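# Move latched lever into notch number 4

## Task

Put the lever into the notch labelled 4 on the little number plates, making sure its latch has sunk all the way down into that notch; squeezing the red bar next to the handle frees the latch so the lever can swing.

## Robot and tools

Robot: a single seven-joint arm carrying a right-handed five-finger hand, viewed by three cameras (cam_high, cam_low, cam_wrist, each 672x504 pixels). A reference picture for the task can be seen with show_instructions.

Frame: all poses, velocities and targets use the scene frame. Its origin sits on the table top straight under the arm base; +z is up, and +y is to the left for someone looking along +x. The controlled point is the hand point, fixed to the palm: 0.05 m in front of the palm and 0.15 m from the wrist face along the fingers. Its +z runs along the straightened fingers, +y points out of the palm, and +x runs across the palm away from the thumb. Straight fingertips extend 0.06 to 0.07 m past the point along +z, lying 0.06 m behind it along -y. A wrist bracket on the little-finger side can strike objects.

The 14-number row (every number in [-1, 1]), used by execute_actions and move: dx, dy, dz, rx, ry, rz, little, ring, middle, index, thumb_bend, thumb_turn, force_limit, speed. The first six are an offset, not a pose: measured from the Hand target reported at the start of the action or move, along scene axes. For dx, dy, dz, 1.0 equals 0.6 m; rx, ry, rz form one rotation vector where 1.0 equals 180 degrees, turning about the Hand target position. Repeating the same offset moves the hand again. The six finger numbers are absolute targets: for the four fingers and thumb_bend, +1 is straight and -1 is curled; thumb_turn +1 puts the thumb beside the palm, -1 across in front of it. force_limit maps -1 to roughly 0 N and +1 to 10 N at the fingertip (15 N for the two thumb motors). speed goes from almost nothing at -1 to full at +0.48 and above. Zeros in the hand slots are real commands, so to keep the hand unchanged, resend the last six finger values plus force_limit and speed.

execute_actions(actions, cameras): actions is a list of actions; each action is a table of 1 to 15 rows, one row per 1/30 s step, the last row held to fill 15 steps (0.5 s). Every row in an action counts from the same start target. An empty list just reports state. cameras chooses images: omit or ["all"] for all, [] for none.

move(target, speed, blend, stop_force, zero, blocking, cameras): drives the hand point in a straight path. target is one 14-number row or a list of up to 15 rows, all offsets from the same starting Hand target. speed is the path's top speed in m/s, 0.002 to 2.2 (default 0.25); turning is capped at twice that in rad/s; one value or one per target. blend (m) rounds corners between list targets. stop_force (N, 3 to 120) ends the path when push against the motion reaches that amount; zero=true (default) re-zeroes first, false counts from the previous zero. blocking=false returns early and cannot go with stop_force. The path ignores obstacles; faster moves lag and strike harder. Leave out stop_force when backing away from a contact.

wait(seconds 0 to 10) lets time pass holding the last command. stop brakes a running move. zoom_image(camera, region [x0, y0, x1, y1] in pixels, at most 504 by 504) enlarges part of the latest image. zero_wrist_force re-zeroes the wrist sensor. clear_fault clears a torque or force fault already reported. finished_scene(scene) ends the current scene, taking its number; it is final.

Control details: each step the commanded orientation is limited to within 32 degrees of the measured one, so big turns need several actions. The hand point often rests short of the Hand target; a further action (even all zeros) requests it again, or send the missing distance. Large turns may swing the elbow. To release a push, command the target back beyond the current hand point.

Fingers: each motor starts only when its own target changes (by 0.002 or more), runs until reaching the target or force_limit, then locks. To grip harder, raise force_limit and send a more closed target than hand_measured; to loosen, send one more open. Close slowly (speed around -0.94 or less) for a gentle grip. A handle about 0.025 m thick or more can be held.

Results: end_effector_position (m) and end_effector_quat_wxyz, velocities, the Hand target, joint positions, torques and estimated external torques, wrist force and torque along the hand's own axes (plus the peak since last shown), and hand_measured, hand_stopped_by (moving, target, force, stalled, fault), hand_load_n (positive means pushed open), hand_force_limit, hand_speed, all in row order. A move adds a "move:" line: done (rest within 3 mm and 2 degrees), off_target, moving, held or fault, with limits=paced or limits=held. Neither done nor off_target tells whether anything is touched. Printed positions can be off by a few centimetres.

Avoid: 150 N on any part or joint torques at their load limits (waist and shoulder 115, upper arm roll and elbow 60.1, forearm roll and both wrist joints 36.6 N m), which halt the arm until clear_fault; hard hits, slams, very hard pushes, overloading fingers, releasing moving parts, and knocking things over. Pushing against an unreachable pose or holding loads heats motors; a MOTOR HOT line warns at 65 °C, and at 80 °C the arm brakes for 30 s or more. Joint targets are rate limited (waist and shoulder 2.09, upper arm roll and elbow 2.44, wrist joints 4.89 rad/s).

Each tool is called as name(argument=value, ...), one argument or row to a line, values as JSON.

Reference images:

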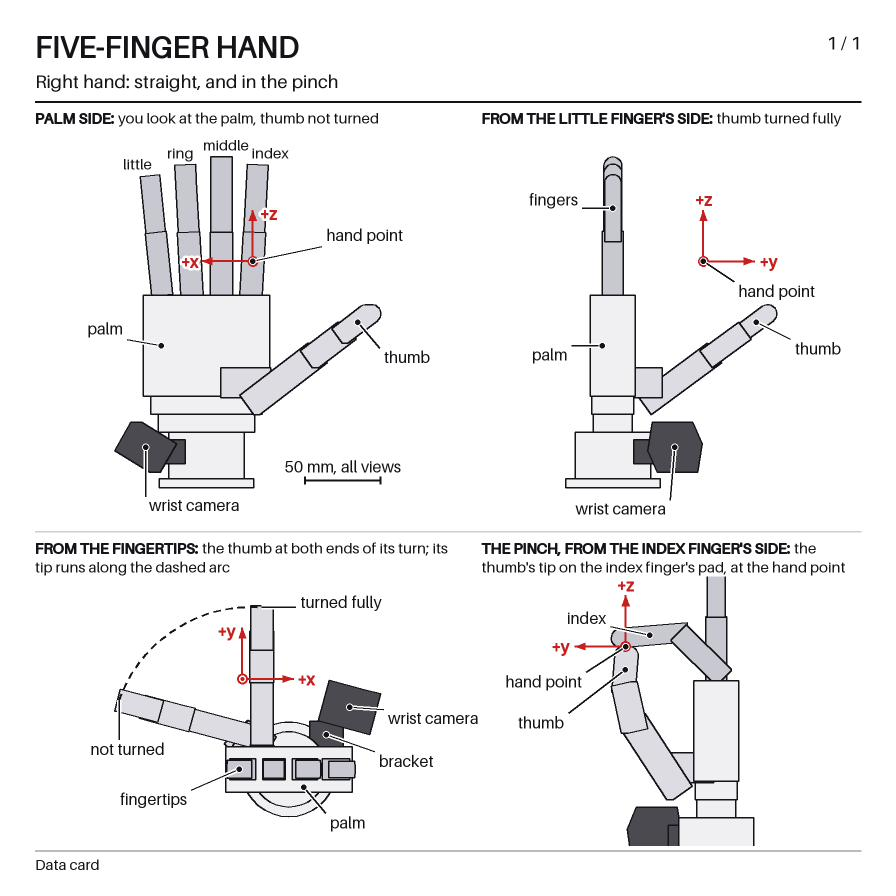

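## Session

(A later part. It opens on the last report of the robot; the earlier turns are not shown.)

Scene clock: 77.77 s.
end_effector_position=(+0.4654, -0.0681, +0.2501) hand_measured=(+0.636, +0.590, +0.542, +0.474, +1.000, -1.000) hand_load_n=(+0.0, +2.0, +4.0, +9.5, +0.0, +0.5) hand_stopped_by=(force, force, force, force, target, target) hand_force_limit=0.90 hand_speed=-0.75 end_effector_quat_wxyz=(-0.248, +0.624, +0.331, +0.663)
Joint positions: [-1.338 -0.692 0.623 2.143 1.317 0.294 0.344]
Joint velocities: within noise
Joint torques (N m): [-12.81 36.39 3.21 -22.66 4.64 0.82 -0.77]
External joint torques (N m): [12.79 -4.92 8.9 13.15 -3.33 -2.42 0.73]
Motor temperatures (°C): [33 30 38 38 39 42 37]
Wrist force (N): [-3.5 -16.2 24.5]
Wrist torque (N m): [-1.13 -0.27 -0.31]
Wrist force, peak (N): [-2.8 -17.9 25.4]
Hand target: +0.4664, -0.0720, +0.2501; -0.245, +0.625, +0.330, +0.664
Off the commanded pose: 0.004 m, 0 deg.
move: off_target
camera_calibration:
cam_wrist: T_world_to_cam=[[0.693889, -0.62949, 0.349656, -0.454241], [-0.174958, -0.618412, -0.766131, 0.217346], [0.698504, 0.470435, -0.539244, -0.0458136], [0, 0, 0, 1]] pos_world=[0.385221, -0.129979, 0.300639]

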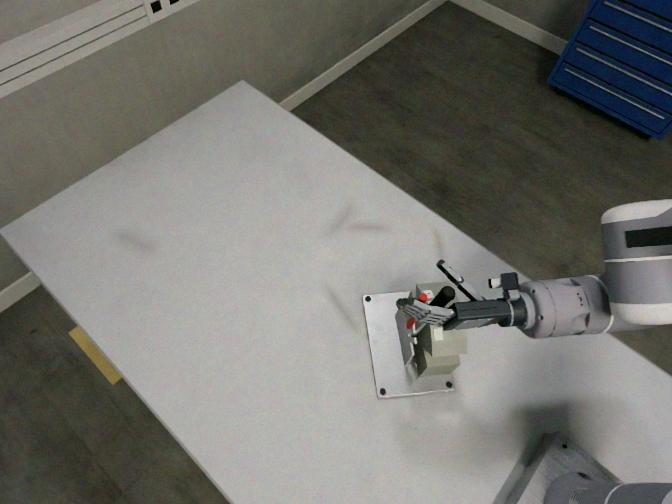

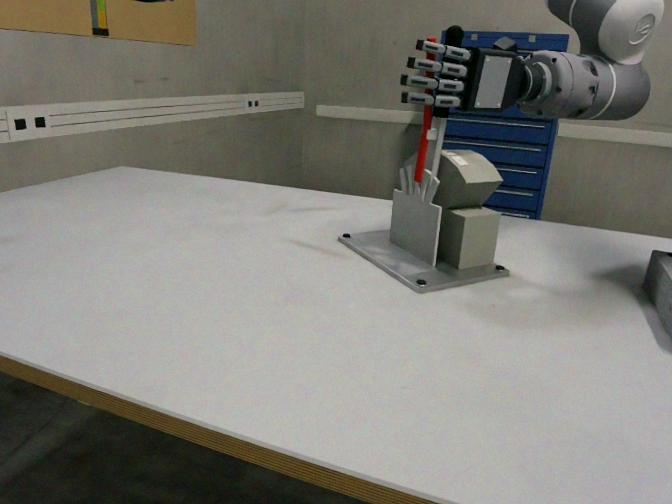

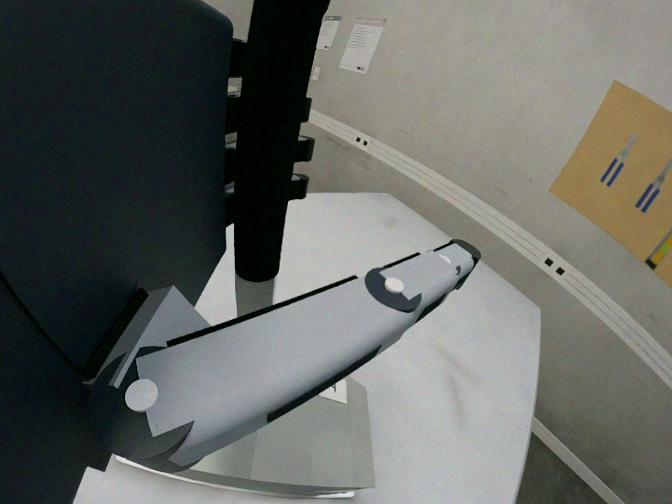

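move(
  target=[0,0,0,0,0,0,0.9,0.9,0.9,0.9,1,-1,0.9,0],
  cameras=[],
)

move(
  target=[-0.0267,-0.0097,0,0,0,0,0.9,0.9,0.9,0.9,1,-1,0.9,0],
  speed=0.05,
  cameras=[],
)

move(
  target=[0,0,0,0,0,0,-1,-1,-1,-1,1,-1,0.7,-0.75],
)

zoom_image(
  camera="cam_high",
  region=[370, 230, 550, 410],
)

zoom_image(
  camera="cam_low",
  region=[385, 20, 485, 200],
)

Scene clock: 80.27 s.
end_effector_position=(+0.4664, -0.0717, +0.2502) hand_measured=(+0.900, +0.900, +0.900, +0.900, +1.000, -1.000) hand_load_n=(+0.0, -0.5, +0.0, +0.0, +0.0, +0.5) hand_stopped_by=(target, target, target, target, target, target) hand_force_limit=0.90 hand_speed=0.00 end_effector_quat_wxyz=(-0.245, +0.625, +0.330, +0.664)
Joint positions: [-1.34 -0.691 0.621 2.14 1.318 0.295 0.344]
Joint velocities: within noise
Joint torques (N m): [0.11 31.11 12.57 -9.51 1.93 -1.79 -0.23]
External joint torques (N m): [-0.13 0.46 -0.47 -0.08 -0.62 0.19 0.2]
Motor temperatures (°C): [33 30 38 38 39 42 37]
Wrist force (N): [4.0 0.9 0.9]
Wrist torque (N m): [-0.24 0.38 0.13]
Wrist force, peak (N): [-3.6 -16.2 24.7]
Hand target: +0.4664, -0.0720, +0.2501; -0.245, +0.625, +0.330, +0.664
Off the commanded pose: 0.000 m, 0 deg.
move: done
No camera images: "cameras" was empty.

Scene clock: 81.00 s.
end_effector_position=(+0.4504, -0.0779, +0.2500) hand_measured=(+0.900, +0.900, +0.900, +0.900, +1.000, -1.000) hand_load_n=(+0.0, +0.0, +0.0, +0.0, +0.0, +0.5) hand_stopped_by=(target, target, target, target, target, target) hand_force_limit=0.90 hand_speed=0.00 end_effector_quat_wxyz=(-0.245, +0.625, +0.330, +0.663)
Joint positions: [-1.375 -0.676 0.608 2.159 1.29 0.267 0.342]
Joint velocities: within noise
Joint torques (N m): [0.06 31.07 11.93 -8.98 1.5 -2.02 -0.33]
External joint torques (N m): [-0.07 0.01 -0.33 -0.39 -0.24 0.42 0.3]
Motor temperatures (°C): [33 30 38 38 39 42 37]
Wrist force (N): [3.9 0.7 0.7]
Wrist torque (N m): [-0.24 0.40 0.13]
Wrist force, peak (N): [4.0 1.1 1.1]
Hand target: +0.4504, -0.0778, +0.2501; -0.245, +0.625, +0.330, +0.664
Off the commanded pose: 0.000 m, 0 deg.
move: done
No camera images: "cameras" was empty.

Scene clock: 81.77 s.
end_effector_position=(+0.4495, -0.0750, +0.2499) hand_measured=(+0.650, +0.628, +0.604, +0.562, +1.000, -1.000) hand_load_n=(+0.0, +3.0, +3.5, +11.5, +0.0, +0.0) hand_stopped_by=(force, force, force, force, target, target) hand_force_limit=0.70 hand_speed=-0.75 end_effector_quat_wxyz=(-0.247, +0.624, +0.331, +0.663)
Joint positions: [-1.374 -0.677 0.61 2.162 1.288 0.266 0.342]
Joint velocities: within noise
Joint torques (N m): [-8.53 34.36 6.48 -19.29 4.71 -0.6 -0.67]
External joint torques (N m): [8.53 -3.35 5.14 9.98 -3.45 -1 0.64]
Motor temperatures (°C): [33 30 38 38 39 42 37]
Wrist force (N): [-2.6 -12.7 15.4]
Wrist torque (N m): [-0.16 -0.05 -0.26]
Wrist force, peak (N): [-2.6 -14.3 16.9]
Hand target: +0.4504, -0.0778, +0.2501; -0.245, +0.625, +0.330, +0.664
Off the commanded pose: 0.003 m, 0 deg.
move: done
camera_calibration:
cam_wrist: T_world_to_cam=[[0.692781, -0.630324, 0.350352, -0.44737], [-0.176125, -0.619001, -0.765387, 0.210406], [0.69931, 0.46854, -0.539848, -0.0319321], [0, 0, 0, 1]] pos_world=[0.369318, -0.136785, 0.300541]

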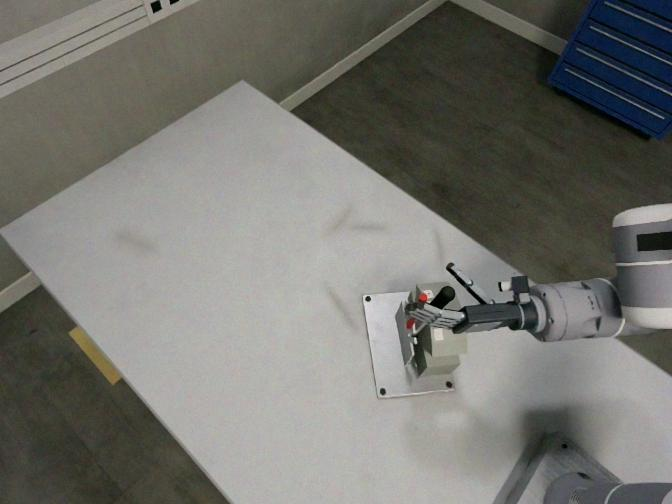

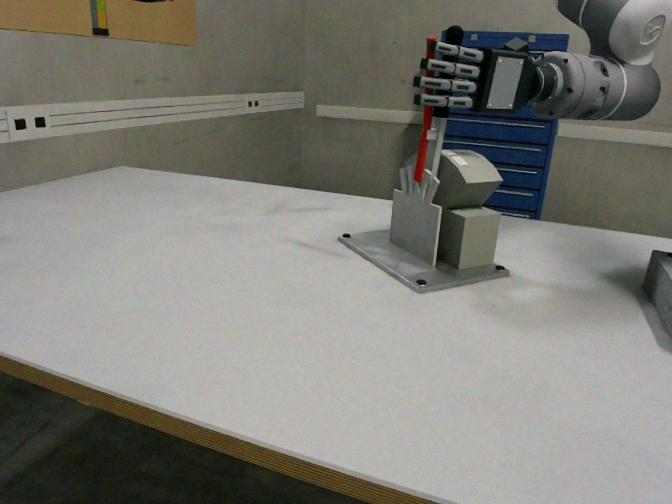

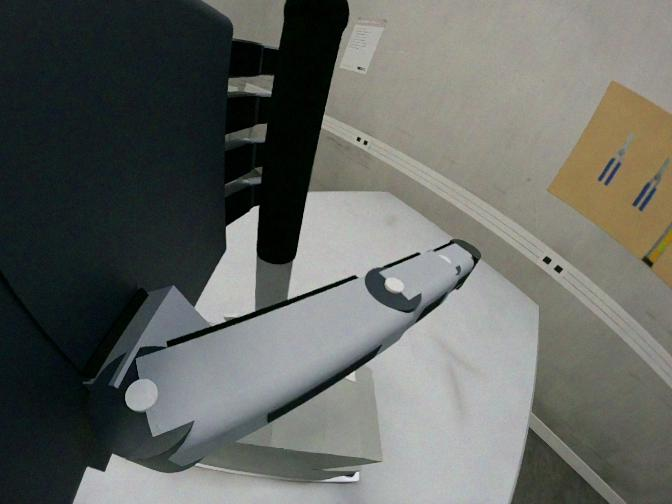

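Scaled by 2.800.

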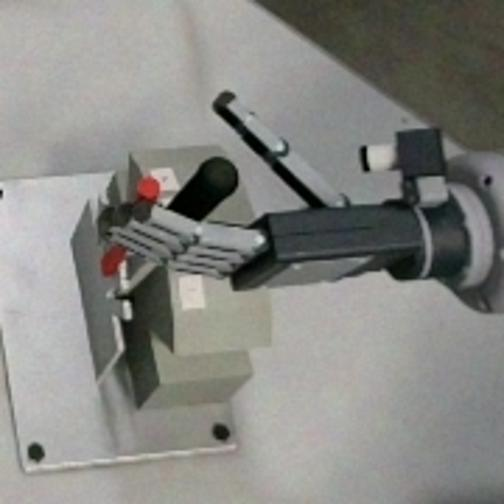

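Scaled by 2.800.

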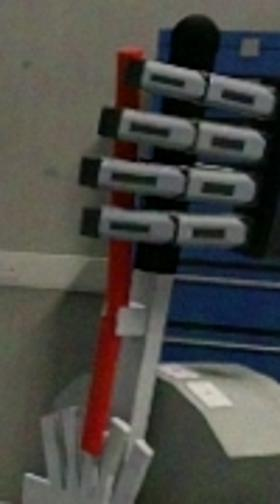

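move(
  target=[0,0,0,0,0,0,-0.98,-0.98,-0.98,-1,1,-1,0.8,-0.8],
  cameras=[],
)

move(
  target=[0,0,0,0,0,0,-0.96,-0.96,-0.96,-0.96,1,-1,0.8,-0.8],
)

zoom_image(
  camera="cam_high",
  region=[370, 230, 550, 410],
)

zoom_image(
  camera="cam_low",
  region=[385, 20, 485, 200],
)

Scene clock: 84.63 s.
end_effector_position=(+0.4493, -0.0740, +0.2500) hand_measured=(+0.600, +0.596, +0.572, +0.562, +1.000, -1.000) hand_load_n=(+10.5, +9.0, +9.0, +0.0, +0.0, +0.0) hand_stopped_by=(force, force, force, force, target, target) hand_force_limit=0.80 hand_speed=-0.80 end_effector_quat_wxyz=(-0.248, +0.624, +0.331, +0.663)
Joint positions: [-1.374 -0.677 0.611 2.162 1.286 0.266 0.342]
Joint velocities: within noise
Joint torques (N m): [-12.3 34.91 3.9 -22.06 6.06 -0.64 -0.21]
External joint torques (N m): [12.29 -3.93 7.72 12.78 -4.79 -0.96 0.17]
Motor temperatures (°C): [33 30 38 38 39 42 37]
Wrist force (N): [-5.4 -16.7 23.3]
Wrist torque (N m): [-1.12 -1.03 -1.07]
Wrist force, peak (N): [-5.7 -18.3 25.2]
Hand target: +0.4504, -0.0778, +0.2501; -0.245, +0.625, +0.330, +0.664
Off the commanded pose: 0.004 m, 0 deg.
move: off_target
No camera images: "cameras" was empty.

Scene clock: 85.13 s.
end_effector_position=(+0.4491, -0.0735, +0.2500) hand_measured=(+0.600, +0.596, +0.560, +0.530, +1.000, -1.000) hand_load_n=(+6.0, +3.5, +10.5, +10.0, +0.0, +0.5) hand_stopped_by=(force, force, force, force, target, target) hand_force_limit=0.80 hand_speed=-0.80 end_effector_quat_wxyz=(-0.249, +0.624, +0.332, +0.663)
Joint positions: [-1.374 -0.677 0.612 2.163 1.286 0.266 0.343]
Joint velocities: within noise
Joint torques (N m): [-14.18 36.3 2.97 -24.33 6.37 -0.35 -0.61]
External joint torques (N m): [14.18 -5.34 8.67 15.07 -5.1 -1.25 0.58]
Motor temperatures (°C): [33 30 38 38 39 42 37]
Wrist force (N): [-9.2 -19.0 26.9]
Wrist torque (N m): [-1.68 -0.80 -0.82]
Wrist force, peak (N): [-9.0 -20.4 28.5]
Hand target: +0.4504, -0.0778, +0.2501; -0.245, +0.625, +0.330, +0.664
Off the commanded pose: 0.004 m, 0 deg.
move: off_target
camera_calibration:
cam_wrist: T_world_to_cam=[[0.694757, -0.628534, 0.349654, -0.446651], [-0.174293, -0.618776, -0.765988, 0.210639], [0.697807, 0.471233, -0.539448, -0.0316637], [0, 0, 0, 1]] pos_world=[0.369122, -0.135476, 0.300439]

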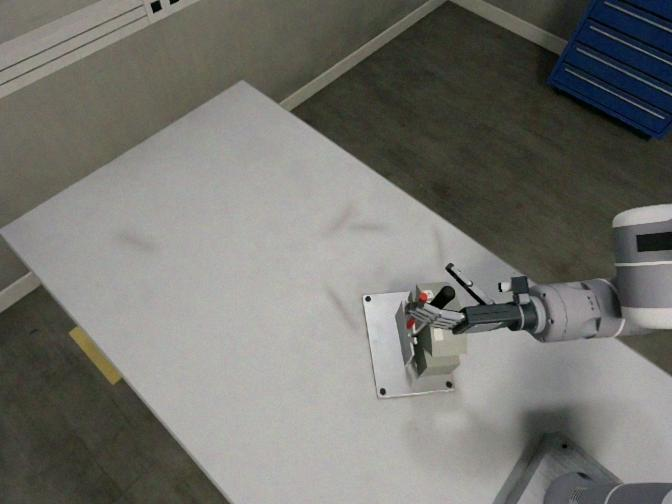

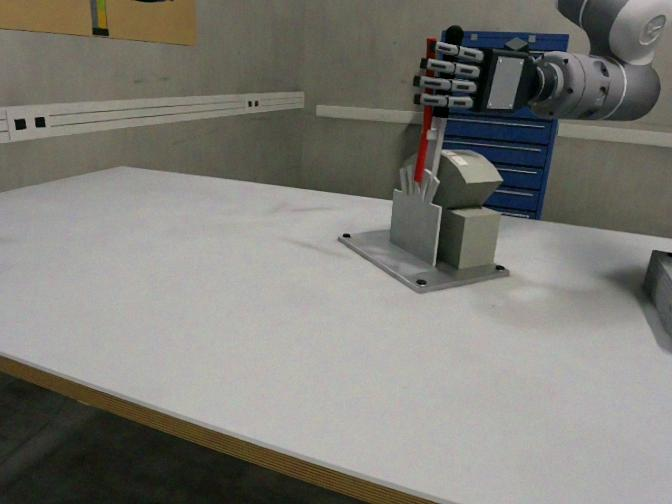

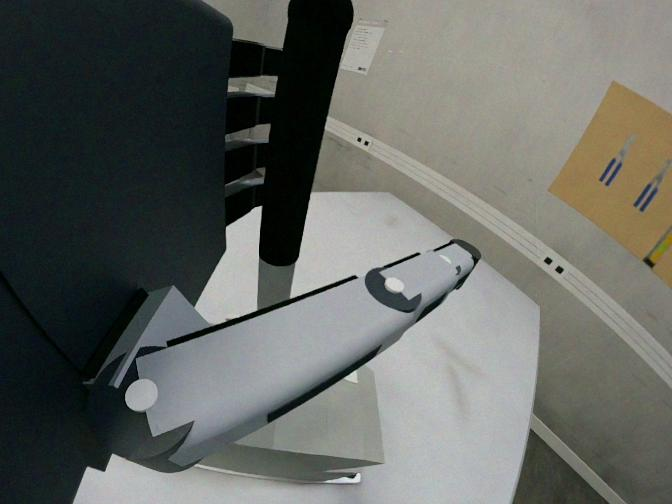

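Scaled by 2.800.

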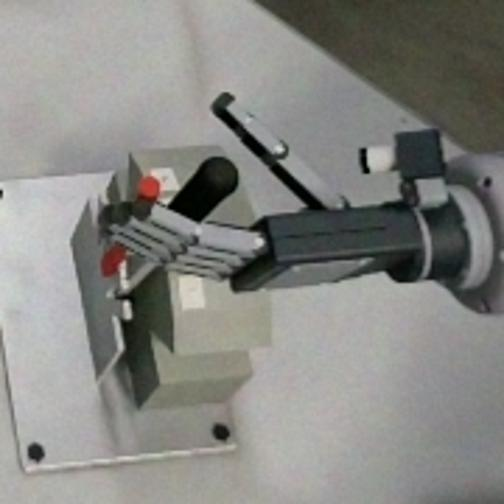

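Scaled by 2.800.

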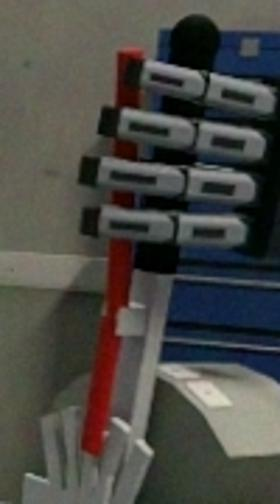

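move(
  target=[0,0,0,0,0,0,0.9,0.9,0.9,0.9,1,-1,0.9,0],
  cameras=[],
)

move(
  target=[-0.0224,0.02,0,0,0,0,0.9,0.9,0.9,0.9,1,-1,0.9,0],
  speed=0.05,
  cameras=[],
)

move(
  target=[0,0,0,0,0,0,-1,-1,-1,-1,1,-1,0.7,-0.75],
)

zoom_image(
  camera="cam_high",
  region=[370, 230, 550, 410],
)

zoom_image(
  camera="cam_low",
  region=[385, 20, 485, 200],
)

Scene clock: 86.50 s.
end_effector_position=(+0.4504, -0.0775, +0.2502) hand_measured=(+0.900, +0.900, +0.900, +0.900, +1.000, -1.000) hand_load_n=(+0.0, +0.0, +0.0, -0.5, +0.0, +0.5) hand_stopped_by=(target, target, target, target, target, target) hand_force_limit=0.90 hand_speed=0.00 end_effector_quat_wxyz=(-0.245, +0.625, +0.330, +0.664)
Joint positions: [-1.376 -0.677 0.61 2.159 1.289 0.267 0.342]
Joint velocities: within noise
Joint torques (N m): [0.16 30.48 11.97 -9.3 1.96 -1.78 -0.22]
External joint torques (N m): [-0.16 0.59 -0.33 -0.06 -0.69 0.19 0.19]
Motor temperatures (°C): [33 30 37 38 39 42 37]
Wrist force (N): [4.9 1.6 0.5]
Wrist torque (N m): [-0.10 0.26 0.22]
Wrist force, peak (N): [-9.3 -19.2 27.0]
Hand target: +0.4504, -0.0778, +0.2501; -0.245, +0.625, +0.330, +0.664
Off the commanded pose: 0.000 m, 0 deg.
move: done
No camera images: "cameras" was empty.

Scene clock: 87.23 s.
end_effector_position=(+0.4369, -0.0658, +0.2499) hand_measured=(+0.900, +0.900, +0.900, +0.900, +1.000, -1.000) hand_load_n=(-0.5, +0.0, +0.0, +0.0, -0.5, +0.0) hand_stopped_by=(target, target, target, target, target, target) hand_force_limit=0.90 hand_speed=0.00 end_effector_quat_wxyz=(-0.245, +0.625, +0.330, +0.663)
Joint positions: [-1.391 -0.661 0.613 2.2 1.291 0.267 0.317]
Joint velocities: within noise
Joint torques (N m): [0.09 29.74 11.74 -8.45 1.98 -1.84 -0.4]
External joint torques (N m): [-0.08 0.02 -0.57 -0.23 -0.72 0.23 0.37]
Motor temperatures (°C): [33 30 37 38 39 42 37]
Wrist force (N): [5.0 1.5 0.6]
Wrist torque (N m): [-0.13 0.25 0.22]
Wrist force, peak (N): [5.0 2.3 0.4]
Hand target: +0.4370, -0.0658, +0.2501; -0.245, +0.625, +0.330, +0.664
Off the commanded pose: 0.000 m, 0 deg.
move: done
No camera images: "cameras" was empty.

Scene clock: 88.70 s.
end_effector_position=(+0.4365, -0.0638, +0.2502) hand_measured=(+0.074, +0.442, +0.418, +0.376, +1.000, -1.000) hand_load_n=(+10.0, +0.0, +1.0, +7.5, +0.0, +0.5) hand_stopped_by=(force, force, force, force, target, target) hand_force_limit=0.70 hand_speed=-0.75 end_effector_quat_wxyz=(-0.247, +0.624, +0.331, +0.663)
Joint positions: [-1.391 -0.662 0.615 2.201 1.29 0.267 0.317]
Joint velocities: within noise
Joint torques (N m): [-7.53 31.97 5.96 -14.97 3.35 -1.07 -0.5]
External joint torques (N m): [7.53 -2.24 5.23 6.32 -2.09 -0.55 0.46]
Motor temperatures (°C): [33 30 37 38 39 42 37]
Wrist force (N): [-0.5 -5.6 18.1]
Wrist torque (N m): [-0.14 -0.76 -0.15]
Wrist force, peak (N): [-0.9 -6.4 19.3]
Hand target: +0.4370, -0.0658, +0.2501; -0.245, +0.625, +0.330, +0.664
Off the commanded pose: 0.002 m, 0 deg.
move: done
camera_calibration:
cam_wrist: T_world_to_cam=[[0.691633, -0.631151, 0.35113, -0.431111], [-0.176637, -0.619213, -0.765098, 0.215376], [0.700316, 0.467145, -0.539753, -0.0285625], [0, 0, 0, 1]] pos_world=[0.356217, -0.125389, 0.300743]

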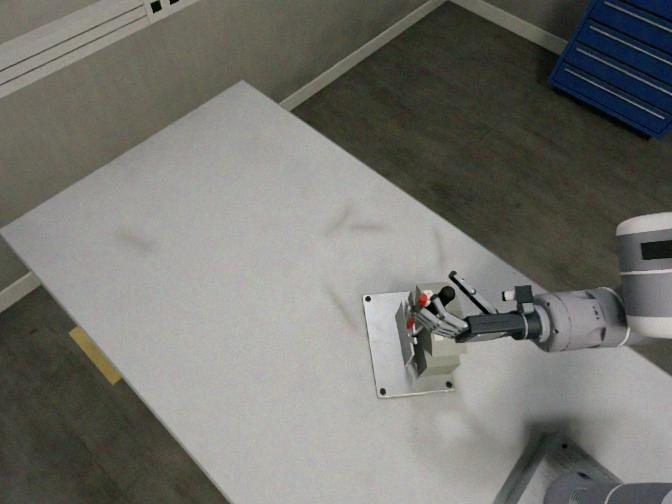

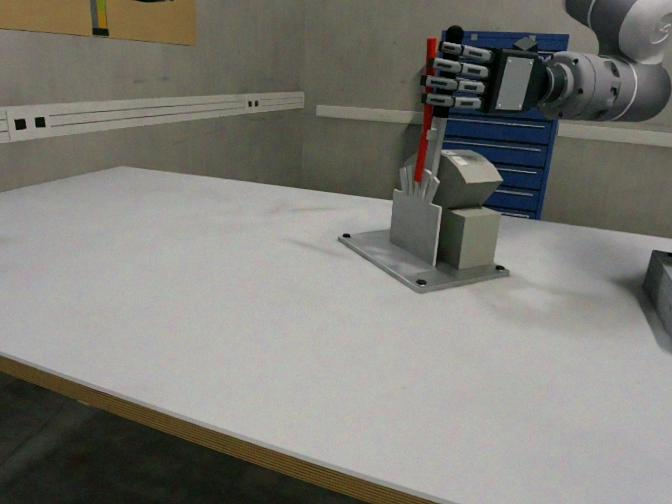

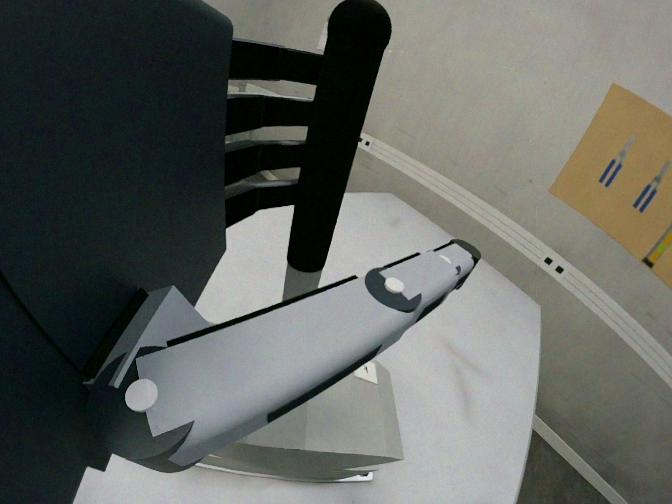

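Scaled by 2.800.

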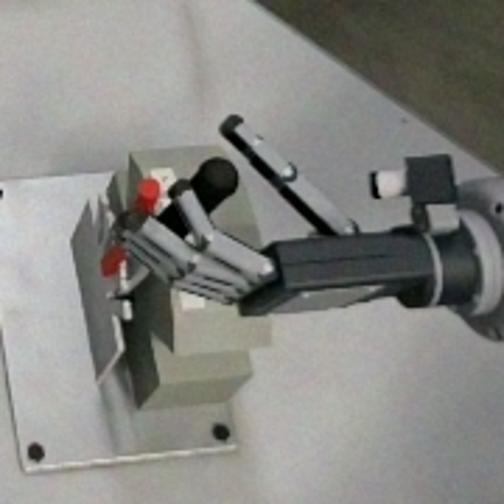

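Scaled by 2.800.

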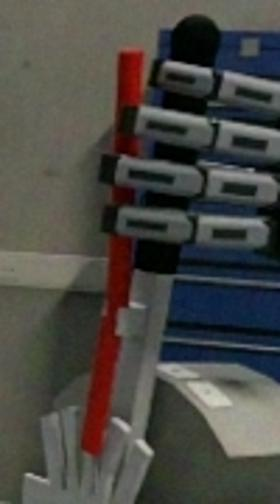

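move(
  target=[0,0,0,0,0,0,0.9,0.9,0.9,0.9,1,-1,0.9,0],
  cameras=[],
)

move(
  target=[0.0221,0.0246,0,0,0,0,0.9,0.9,0.9,0.9,1,-1,0.9,0],
  speed=0.05,
  cameras=[],
)

move(
  target=[0,0,0,0,0,0,-1,-1,-1,-1,1,-1,0.7,-0.75],
)

zoom_image(
  camera="cam_high",
  region=[370, 230, 550, 410],
)

zoom_image(
  camera="cam_low",
  region=[385, 20, 485, 200],
)

Scene clock: 90.23 s.
end_effector_position=(+0.4369, -0.0656, +0.2501) hand_measured=(+0.900, +0.900, +0.900, +0.900, +1.000, -1.000) hand_load_n=(+0.0, -0.5, +0.0, +0.0, +0.0, +0.0) hand_stopped_by=(target, target, target, target, target, target) hand_force_limit=0.90 hand_speed=0.00 end_effector_quat_wxyz=(-0.245, +0.625, +0.330, +0.664)
Joint positions: [-1.392 -0.662 0.614 2.2 1.291 0.267 0.317]
Joint velocities: within noise
Joint torques (N m): [0.12 29.21 11.66 -8.78 1.81 -1.89 -0.24]
External joint torques (N m): [-0.12 0.55 -0.48 0.1 -0.55 0.27 0.21]
Motor temperatures (°C): [33 30 37 38 39 42 37]
Wrist force (N): [5.2 0.8 0.6]
Wrist torque (N m): [-0.25 0.22 0.20]
Wrist force, peak (N): [-0.9 -5.7 18.2]
Hand target: +0.4370, -0.0658, +0.2501; -0.245, +0.625, +0.330, +0.664
Off the commanded pose: 0.000 m, 0 deg.
move: done
No camera images: "cameras" was empty.

Scene clock: 90.97 s.
end_effector_position=(+0.4502, -0.0508, +0.2502) hand_measured=(+0.900, +0.900, +0.900, +0.900, +1.000, -1.000) hand_load_n=(+0.0, +0.0, +0.0, +0.0, +0.0, +0.0) hand_stopped_by=(target, target, target, target, target, target) hand_force_limit=0.90 hand_speed=0.00 end_effector_quat_wxyz=(-0.245, +0.625, +0.330, +0.664)
Joint positions: [-1.354 -0.674 0.634 2.198 1.334 0.305 0.304]
Joint velocities: within noise
Joint torques (N m): [0.42 28.75 12.11 -8.53 2.13 -1.67 -0.36]
External joint torques (N m): [-0.43 0.89 -0.49 -0.03 -0.81 0.04 0.33]
Motor temperatures (°C): [33 30 37 38 39 42 37]
Wrist force (N): [5.4 0.9 0.7]
Wrist torque (N m): [-0.24 0.19 0.21]
Wrist force, peak (N): [5.3 0.8 1.5]
Hand target: +0.4502, -0.0510, +0.2501; -0.245, +0.625, +0.330, +0.664
Off the commanded pose: 0.000 m, 0 deg.
move: done
No camera images: "cameras" was empty.

Scene clock: 92.40 s.
end_effector_position=(+0.4498, -0.0488, +0.2505) hand_measured=(+0.258, +0.212, +0.144, +0.096, +1.000, -1.000) hand_load_n=(+0.0, +0.5, +9.5, +8.0, +0.0, +0.5) hand_stopped_by=(force, force, force, force, target, target) hand_force_limit=0.70 hand_speed=-0.75 end_effector_quat_wxyz=(-0.247, +0.624, +0.331, +0.664)
Joint positions: [-1.352 -0.675 0.636 2.2 1.334 0.304 0.304]
Joint velocities: within noise
Joint torques (N m): [-8.09 31.87 4.74 -14.93 2.8 0.52 -0.47]
External joint torques (N m): [8.08 -2.28 6.88 6.39 -1.47 -2.14 0.43]
Motor temperatures (°C): [33 30 37 38 39 42 37]
Wrist force (N): [3.0 -6.5 18.9]
Wrist torque (N m): [-0.31 -0.13 0.04]
Wrist force, peak (N): [2.5 -7.2 19.9]
Hand target: +0.4502, -0.0510, +0.2501; -0.245, +0.625, +0.330, +0.664
Off the commanded pose: 0.002 m, 0 deg.
move: done
camera_calibration:
cam_wrist: T_world_to_cam=[[0.691688, -0.631086, 0.351139, -0.430922], [-0.17595, -0.618816, -0.765577, 0.227023], [0.700436, 0.467757, -0.539067, -0.0448435], [0, 0, 0, 1]] pos_world=[0.369418, -0.110487, 0.300943]

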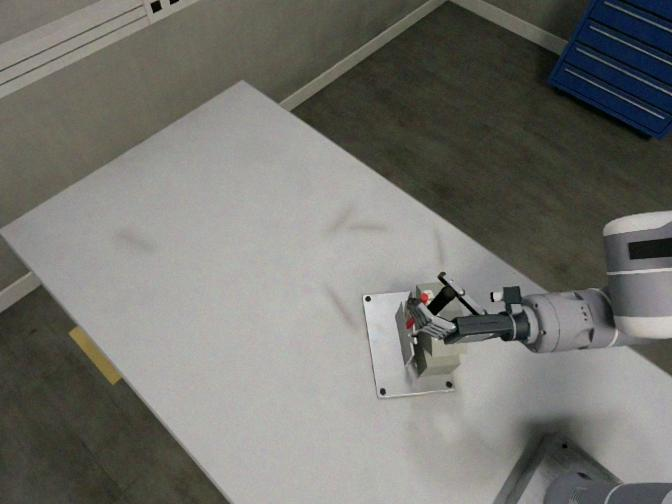

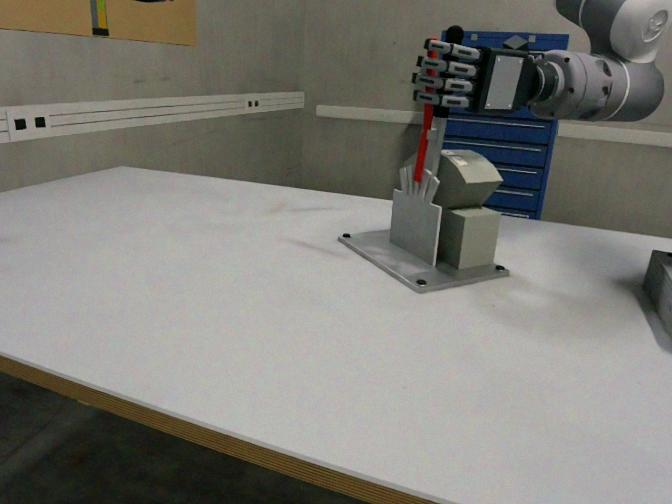

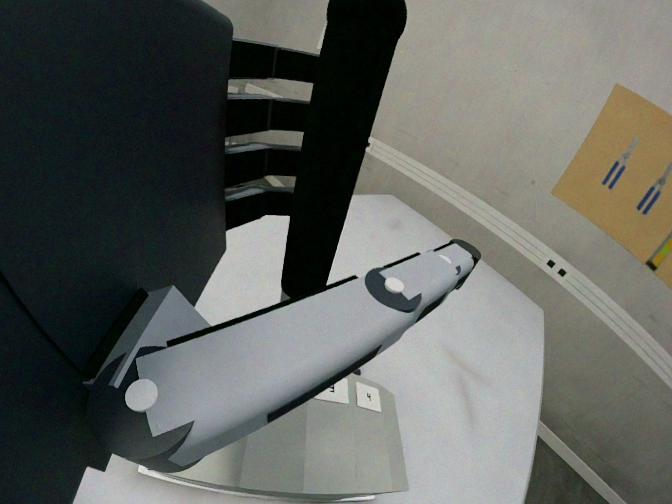

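Scaled by 2.800.

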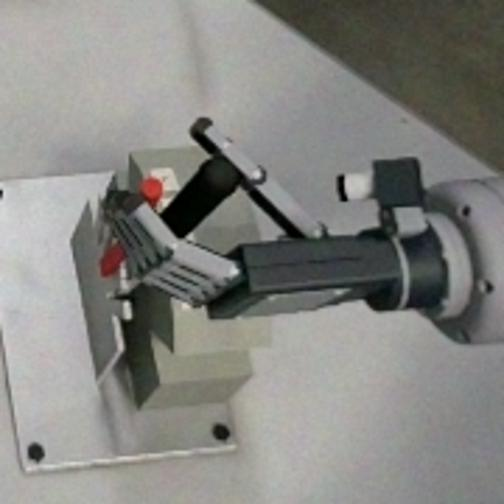

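Scaled by 2.800.

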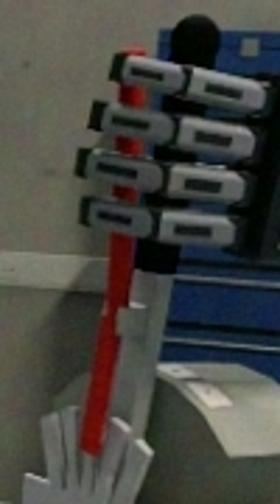

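move(
  target=[0,0,0,0,0,0,-0.98,-0.98,-0.98,-0.98,1,-1,1,-0.75],
  cameras=[],
)

move(
  target=[0,0,0,0,0,0,-0.96,-0.96,-0.96,-0.96,1,-1,1,-0.75],
)

zoom_image(
  camera="cam_high",
  region=[370, 230, 550, 410],
)

zoom_image(
  camera="cam_low",
  region=[385, 20, 485, 200],
)

Scene clock: 94.27 s.
end_effector_position=(+0.4496, -0.0479, +0.2507) hand_measured=(+0.174, +0.150, +0.126, +0.078, +1.000, -1.000) hand_load_n=(+11.5, +10.0, +0.5, +1.5, +0.0, +0.5) hand_stopped_by=(force, force, force, force, target, target) hand_force_limit=1.00 hand_speed=-0.75 end_effector_quat_wxyz=(-0.248, +0.624, +0.331, +0.664)
Joint positions: [-1.352 -0.675 0.636 2.2 1.333 0.304 0.304]
Joint velocities: within noise
Joint torques (N m): [-10.22 31.41 1.85 -17.36 3.93 1.87 0.2]
External joint torques (N m): [10.2 -1.84 9.77 8.83 -2.61 -3.5 -0.24]
Motor temperatures (°C): [33 30 37 38 39 42 37]
Wrist force (N): [7.4 -11.9 19.7]
Wrist torque (N m): [-0.19 -0.75 -0.55]
Wrist force, peak (N): [6.1 -12.6 21.8]
Hand target: +0.4502, -0.0510, +0.2501; -0.245, +0.625, +0.330, +0.664
Off the commanded pose: 0.003 m, 0 deg.
move: done
No camera images: "cameras" was empty.

Scene clock: 94.77 s.
end_effector_position=(+0.4496, -0.0474, +0.2507) hand_measured=(+0.174, +0.148, +0.086, +0.046, +1.000, -1.000) hand_load_n=(+4.5, +2.5, +14.0, +11.5, +0.0, +0.5) hand_stopped_by=(force, force, force, force, target, target) hand_force_limit=1.00 hand_speed=-0.75 end_effector_quat_wxyz=(-0.248, +0.623, +0.331, +0.664)
Joint positions: [-1.351 -0.675 0.637 2.2 1.333 0.304 0.304]
Joint velocities: within noise
Joint torques (N m): [-13.58 33.49 0.27 -18.02 3.33 1.38 -0.38]
External joint torques (N m): [13.56 -3.93 11.36 9.51 -2 -3.01 0.34]
Motor temperatures (°C): [33 30 37 38 39 42 37]
Wrist force (N): [-1.4 -9.8 31.9]
Wrist torque (N m): [-0.60 -0.54 -0.39]
Wrist force, peak (N): [-2.5 -10.5 34.0]
Hand target: +0.4502, -0.0510, +0.2501; -0.245, +0.625, +0.330, +0.664
Off the commanded pose: 0.004 m, 0 deg.
move: off_target
camera_calibration:
cam_wrist: T_world_to_cam=[[0.6932, -0.629594, 0.350835, -0.430537], [-0.173947, -0.618519, -0.766275, 0.227426], [0.69944, 0.470155, -0.538273, -0.0449134], [0, 0, 0, 1]] pos_world=[0.369423, -0.10928, 0.301143]

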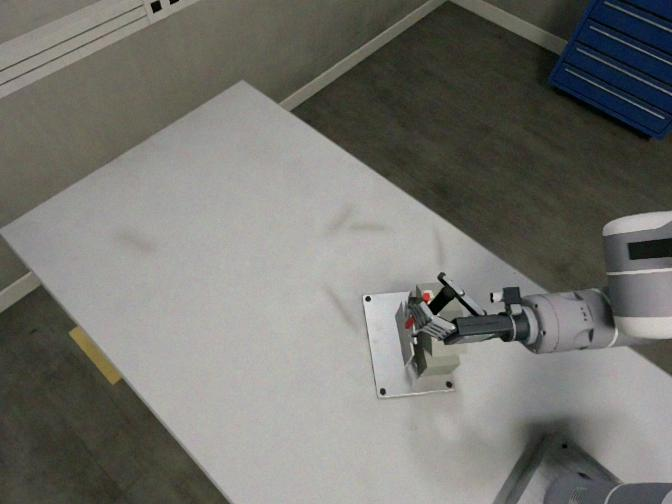

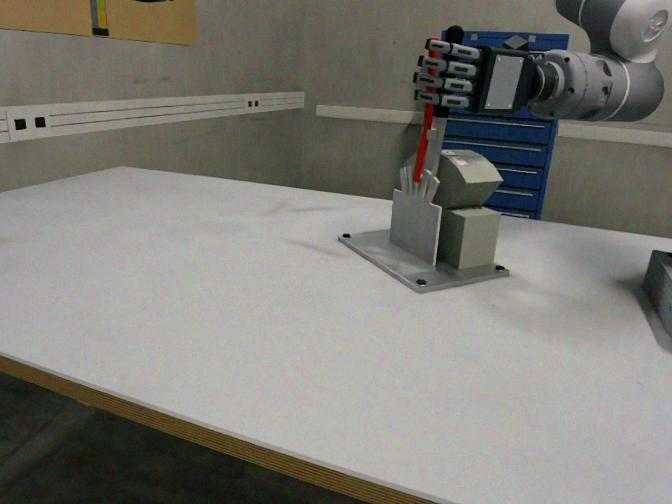

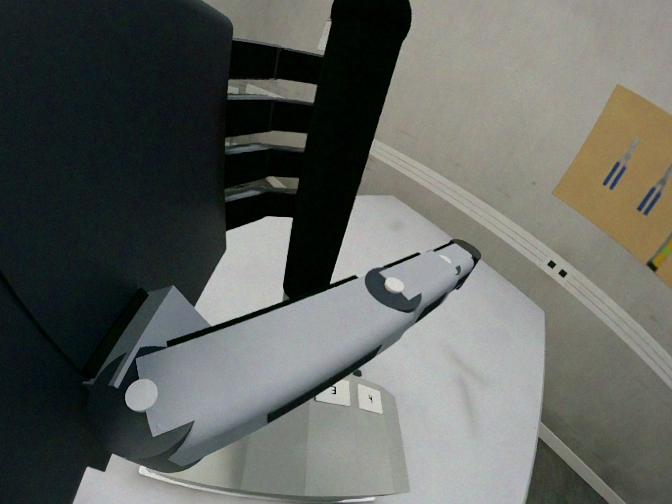

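Scaled by 2.800.

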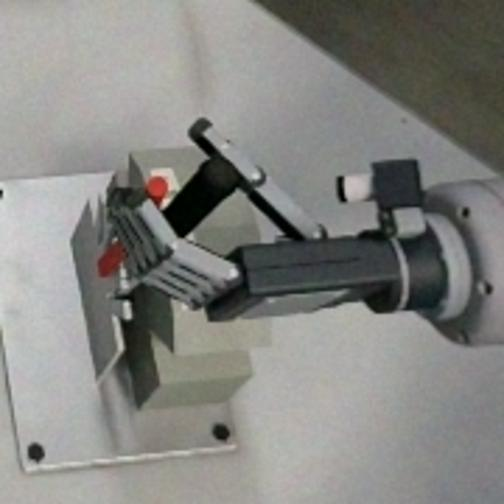

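Scaled by 2.800.

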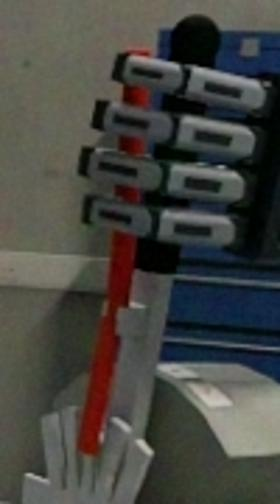

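move(
  target=[0.0278,-0.0339,0.0083,0.0296,0.0331,0,-0.96,-0.96,-0.96,-0.96,1,-1,1,-0.75],
  speed=0.03,
  stop_force=30,
)

zoom_image(
  camera="cam_high",
  region=[370, 230, 550, 410],
)

zoom_image(
  camera="cam_low",
  region=[385, 20, 485, 200],
)

Scene clock: 97.83 s.
end_effector_position=(+0.4516, -0.0486, +0.2512) hand_measured=(+0.174, +0.150, +0.086, +0.046, +1.000, -1.000) hand_load_n=(+12.5, +8.0, +17.0, +11.5, +0.0, +0.0) hand_stopped_by=(force, force, force, force, target, target) hand_force_limit=1.00 hand_speed=-0.75 end_effector_quat_wxyz=(-0.264, +0.628, +0.322, +0.658)
Joint positions: [-1.352 -0.67 0.641 2.191 1.326 0.298 0.36]
Joint velocities: within noise
Joint torques (N m): [-23.59 38.58 -4.13 -36.93 10.3 1.7 -0.91]
External joint torques (N m): [23.57 -8.87 15.8 27.99 -8.99 -3.32 0.87]
Motor temperatures (°C): [33 30 37 38 39 42 37]
Wrist force (N): [-12.8 -37.5 39.5]
Wrist torque (N m): [-5.23 -1.44 -1.35]
Wrist force, peak (N): [-12.9 -38.2 39.4]
Hand target: +0.4544, -0.0562, +0.2514; -0.257, +0.631, +0.319, +0.659 (not the last commanded pose)
Off the commanded pose: 0.028 m, 6 deg.
move: contact
camera_calibration:
cam_wrist: T_world_to_cam=[[0.70814, -0.632471, 0.313876, -0.43047], [-0.191609, -0.599995, -0.776719, 0.238868], [0.679576, 0.489884, -0.546067, -0.0335244], [0, 0, 0, 1]] pos_world=[0.373384, -0.112517, 0.302341]

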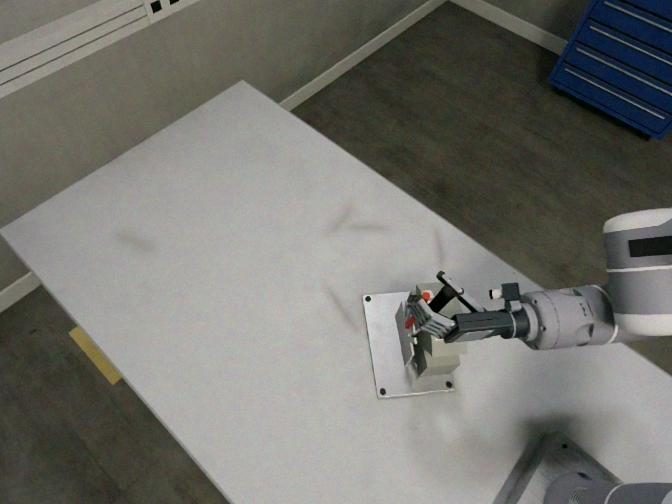

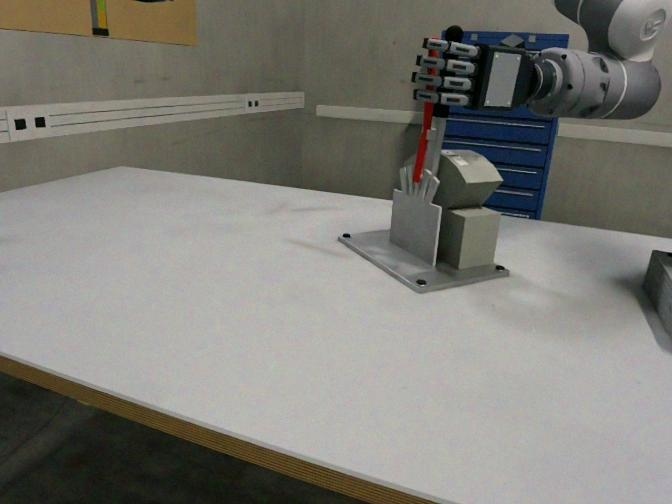

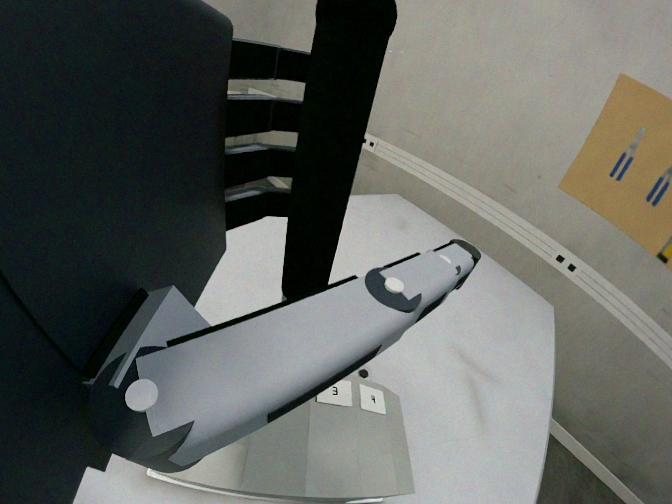

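Scaled by 2.800.

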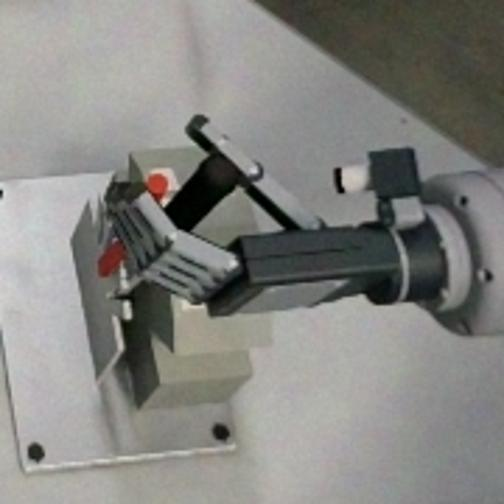

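Scaled by 2.800.

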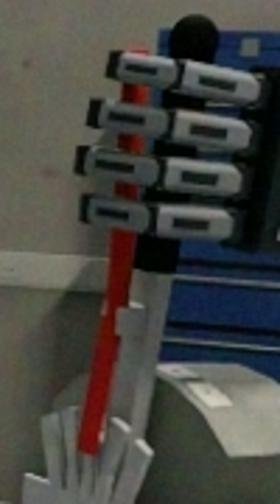

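move(
  target=[-0.012,0.0107,0,0,0,0,-0.96,-0.96,-0.96,-0.96,1,-1,1,-0.75],
  cameras=[],
)

move(
  target=[0,0,0,0,0,0,-1,-1,-1,-1,1,-1,1,-0.7],
  cameras=[],
)

move(
  target=[0,0,0,0,0,0,-0.98,-0.98,-0.98,-0.98,1,-1,1,-0.7],
)

zoom_image(
  camera="cam_high",
  region=[370, 230, 550, 410],
)

zoom_image(
  camera="cam_low",
  region=[385, 20, 485, 200],
)

Scene clock: 104.00 s.
end_effector_position=(+0.4475, -0.0488, +0.2519) hand_measured=(+0.172, +0.148, +0.086, +0.046, +1.000, -1.000) hand_load_n=(+0.5, +0.0, +4.5, +10.5, +0.0, +0.5) hand_stopped_by=(force, force, force, force, target, target) hand_force_limit=1.00 hand_speed=-0.75 end_effector_quat_wxyz=(-0.258, +0.630, +0.319, +0.659)
Joint positions: [-1.364 -0.661 0.642 2.206 1.334 0.3 0.346]
Joint velocities: within noise
Joint torques (N m): [-5.69 31.07 6.91 -8.57 0.71 -0.99 -0.55]
External joint torques (N m): [5.68 -1.87 4.55 -0.2 0.61 -0.63 0.5]
Motor temperatures (°C): [33 30 37 39 39 42 37]
Wrist force (N): [-1.0 4.3 19.8]
Wrist torque (N m): [-0.51 -0.03 0.17]
Wrist force, peak (N): [-18.1 -23.0 49.4]
Hand target: +0.4472, -0.0498, +0.2514; -0.257, +0.631, +0.319, +0.659
Off the commanded pose: 0.001 m, 0 deg.
move: done
No camera images: "cameras" was empty.

Scene clock: 104.50 s.
end_effector_position=(+0.4471, -0.0480, +0.2520) hand_measured=(+0.070, +0.070, +0.062, +0.044, +1.000, -1.000) hand_load_n=(+10.5, +4.0, +0.0, +0.0, +0.0, +0.0) hand_stopped_by=(force, force, force, force, target, target) hand_force_limit=1.00 hand_speed=-0.70 end_effector_quat_wxyz=(-0.258, +0.630, +0.319, +0.659)
Joint positions: [-1.364 -0.661 0.642 2.207 1.333 0.299 0.346]
Joint velocities: within noise
Joint torques (N m): [-6.42 29.85 4.44 -12.88 2.33 1.12 0.1]
External joint torques (N m): [6.41 -0.68 7.01 4.13 -1.01 -2.74 -0.14]
Motor temperatures (°C): [33 30 37 39 39 42 37]
Wrist force (N): [9.3 -5.0 14.7]
Wrist torque (N m): [-0.28 -0.58 -0.14]
Wrist force, peak (N): [0.0 4.4 19.9]
Hand target: +0.4472, -0.0498, +0.2514; -0.257, +0.631, +0.319, +0.659
Off the commanded pose: 0.002 m, 0 deg.
move: done
No camera images: "cameras" was empty.

Scene clock: 105.00 s.
end_effector_position=(+0.4471, -0.0475, +0.2521) hand_measured=(+0.068, +0.046, +0.012, -0.004, +1.000, -1.000) hand_load_n=(+0.0, +1.0, +9.5, +10.0, +0.0, +0.0) hand_stopped_by=(force, force, force, force, target, target) hand_force_limit=1.00 hand_speed=-0.70 end_effector_quat_wxyz=(-0.259, +0.630, +0.319, +0.659)
Joint positions: [-1.363 -0.661 0.643 2.207 1.333 0.299 0.346]
Joint velocities: within noise
Joint torques (N m): [-8.79 31.54 3.2 -13.38 1.72 1.17 -0.4]
External joint torques (N m): [8.78 -2.39 8.25 4.65 -0.4 -2.79 0.36]
Motor temperatures (°C): [33 30 37 39 39 42 37]
Wrist force (N): [2.8 -3.3 22.5]
Wrist torque (N m): [-0.37 -0.02 0.08]
Wrist force, peak (N): [4.2 -6.5 23.8]
Hand target: +0.4472, -0.0498, +0.2514; -0.257, +0.631, +0.319, +0.659
Off the commanded pose: 0.002 m, 0 deg.
move: done
camera_calibration:
cam_wrist: T_world_to_cam=[[0.700425, -0.6391, 0.317736, -0.424652], [-0.195882, -0.600217, -0.775481, 0.240955], [0.68632, 0.480928, -0.545595, -0.0341504], [0, 0, 0, 1]] pos_world=[0.368074, -0.110346, 0.303151]

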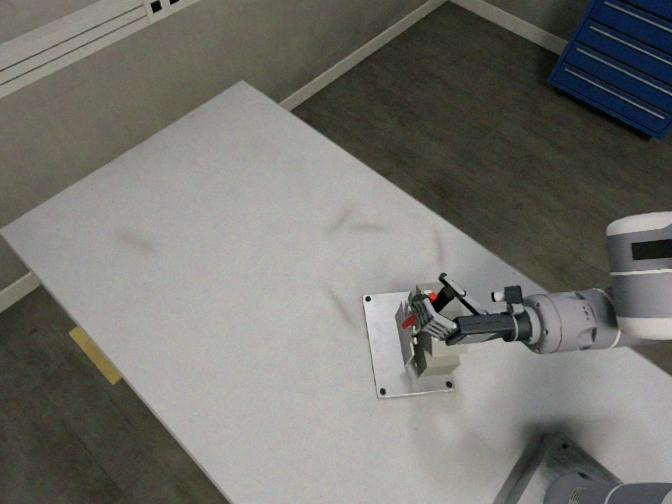

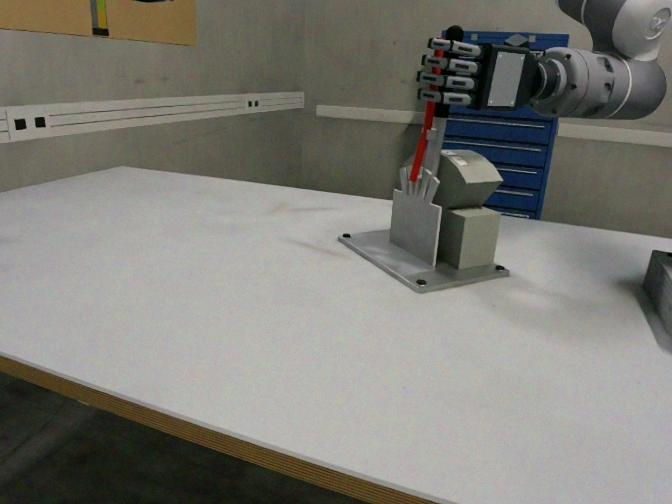

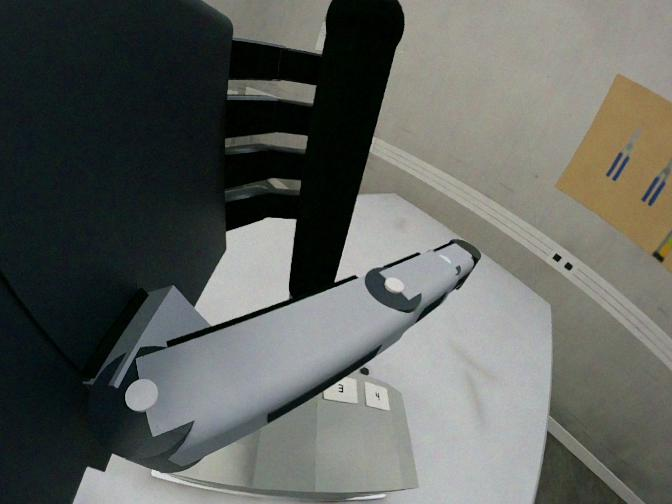

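Scaled by 2.800.

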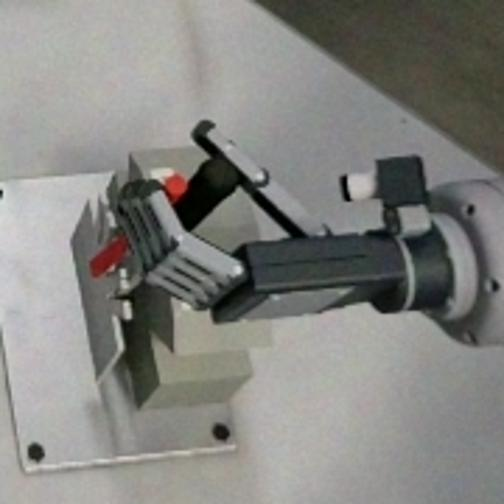

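Scaled by 2.800.

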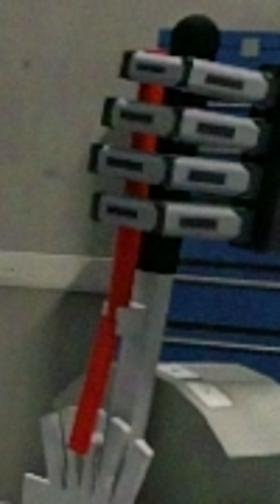

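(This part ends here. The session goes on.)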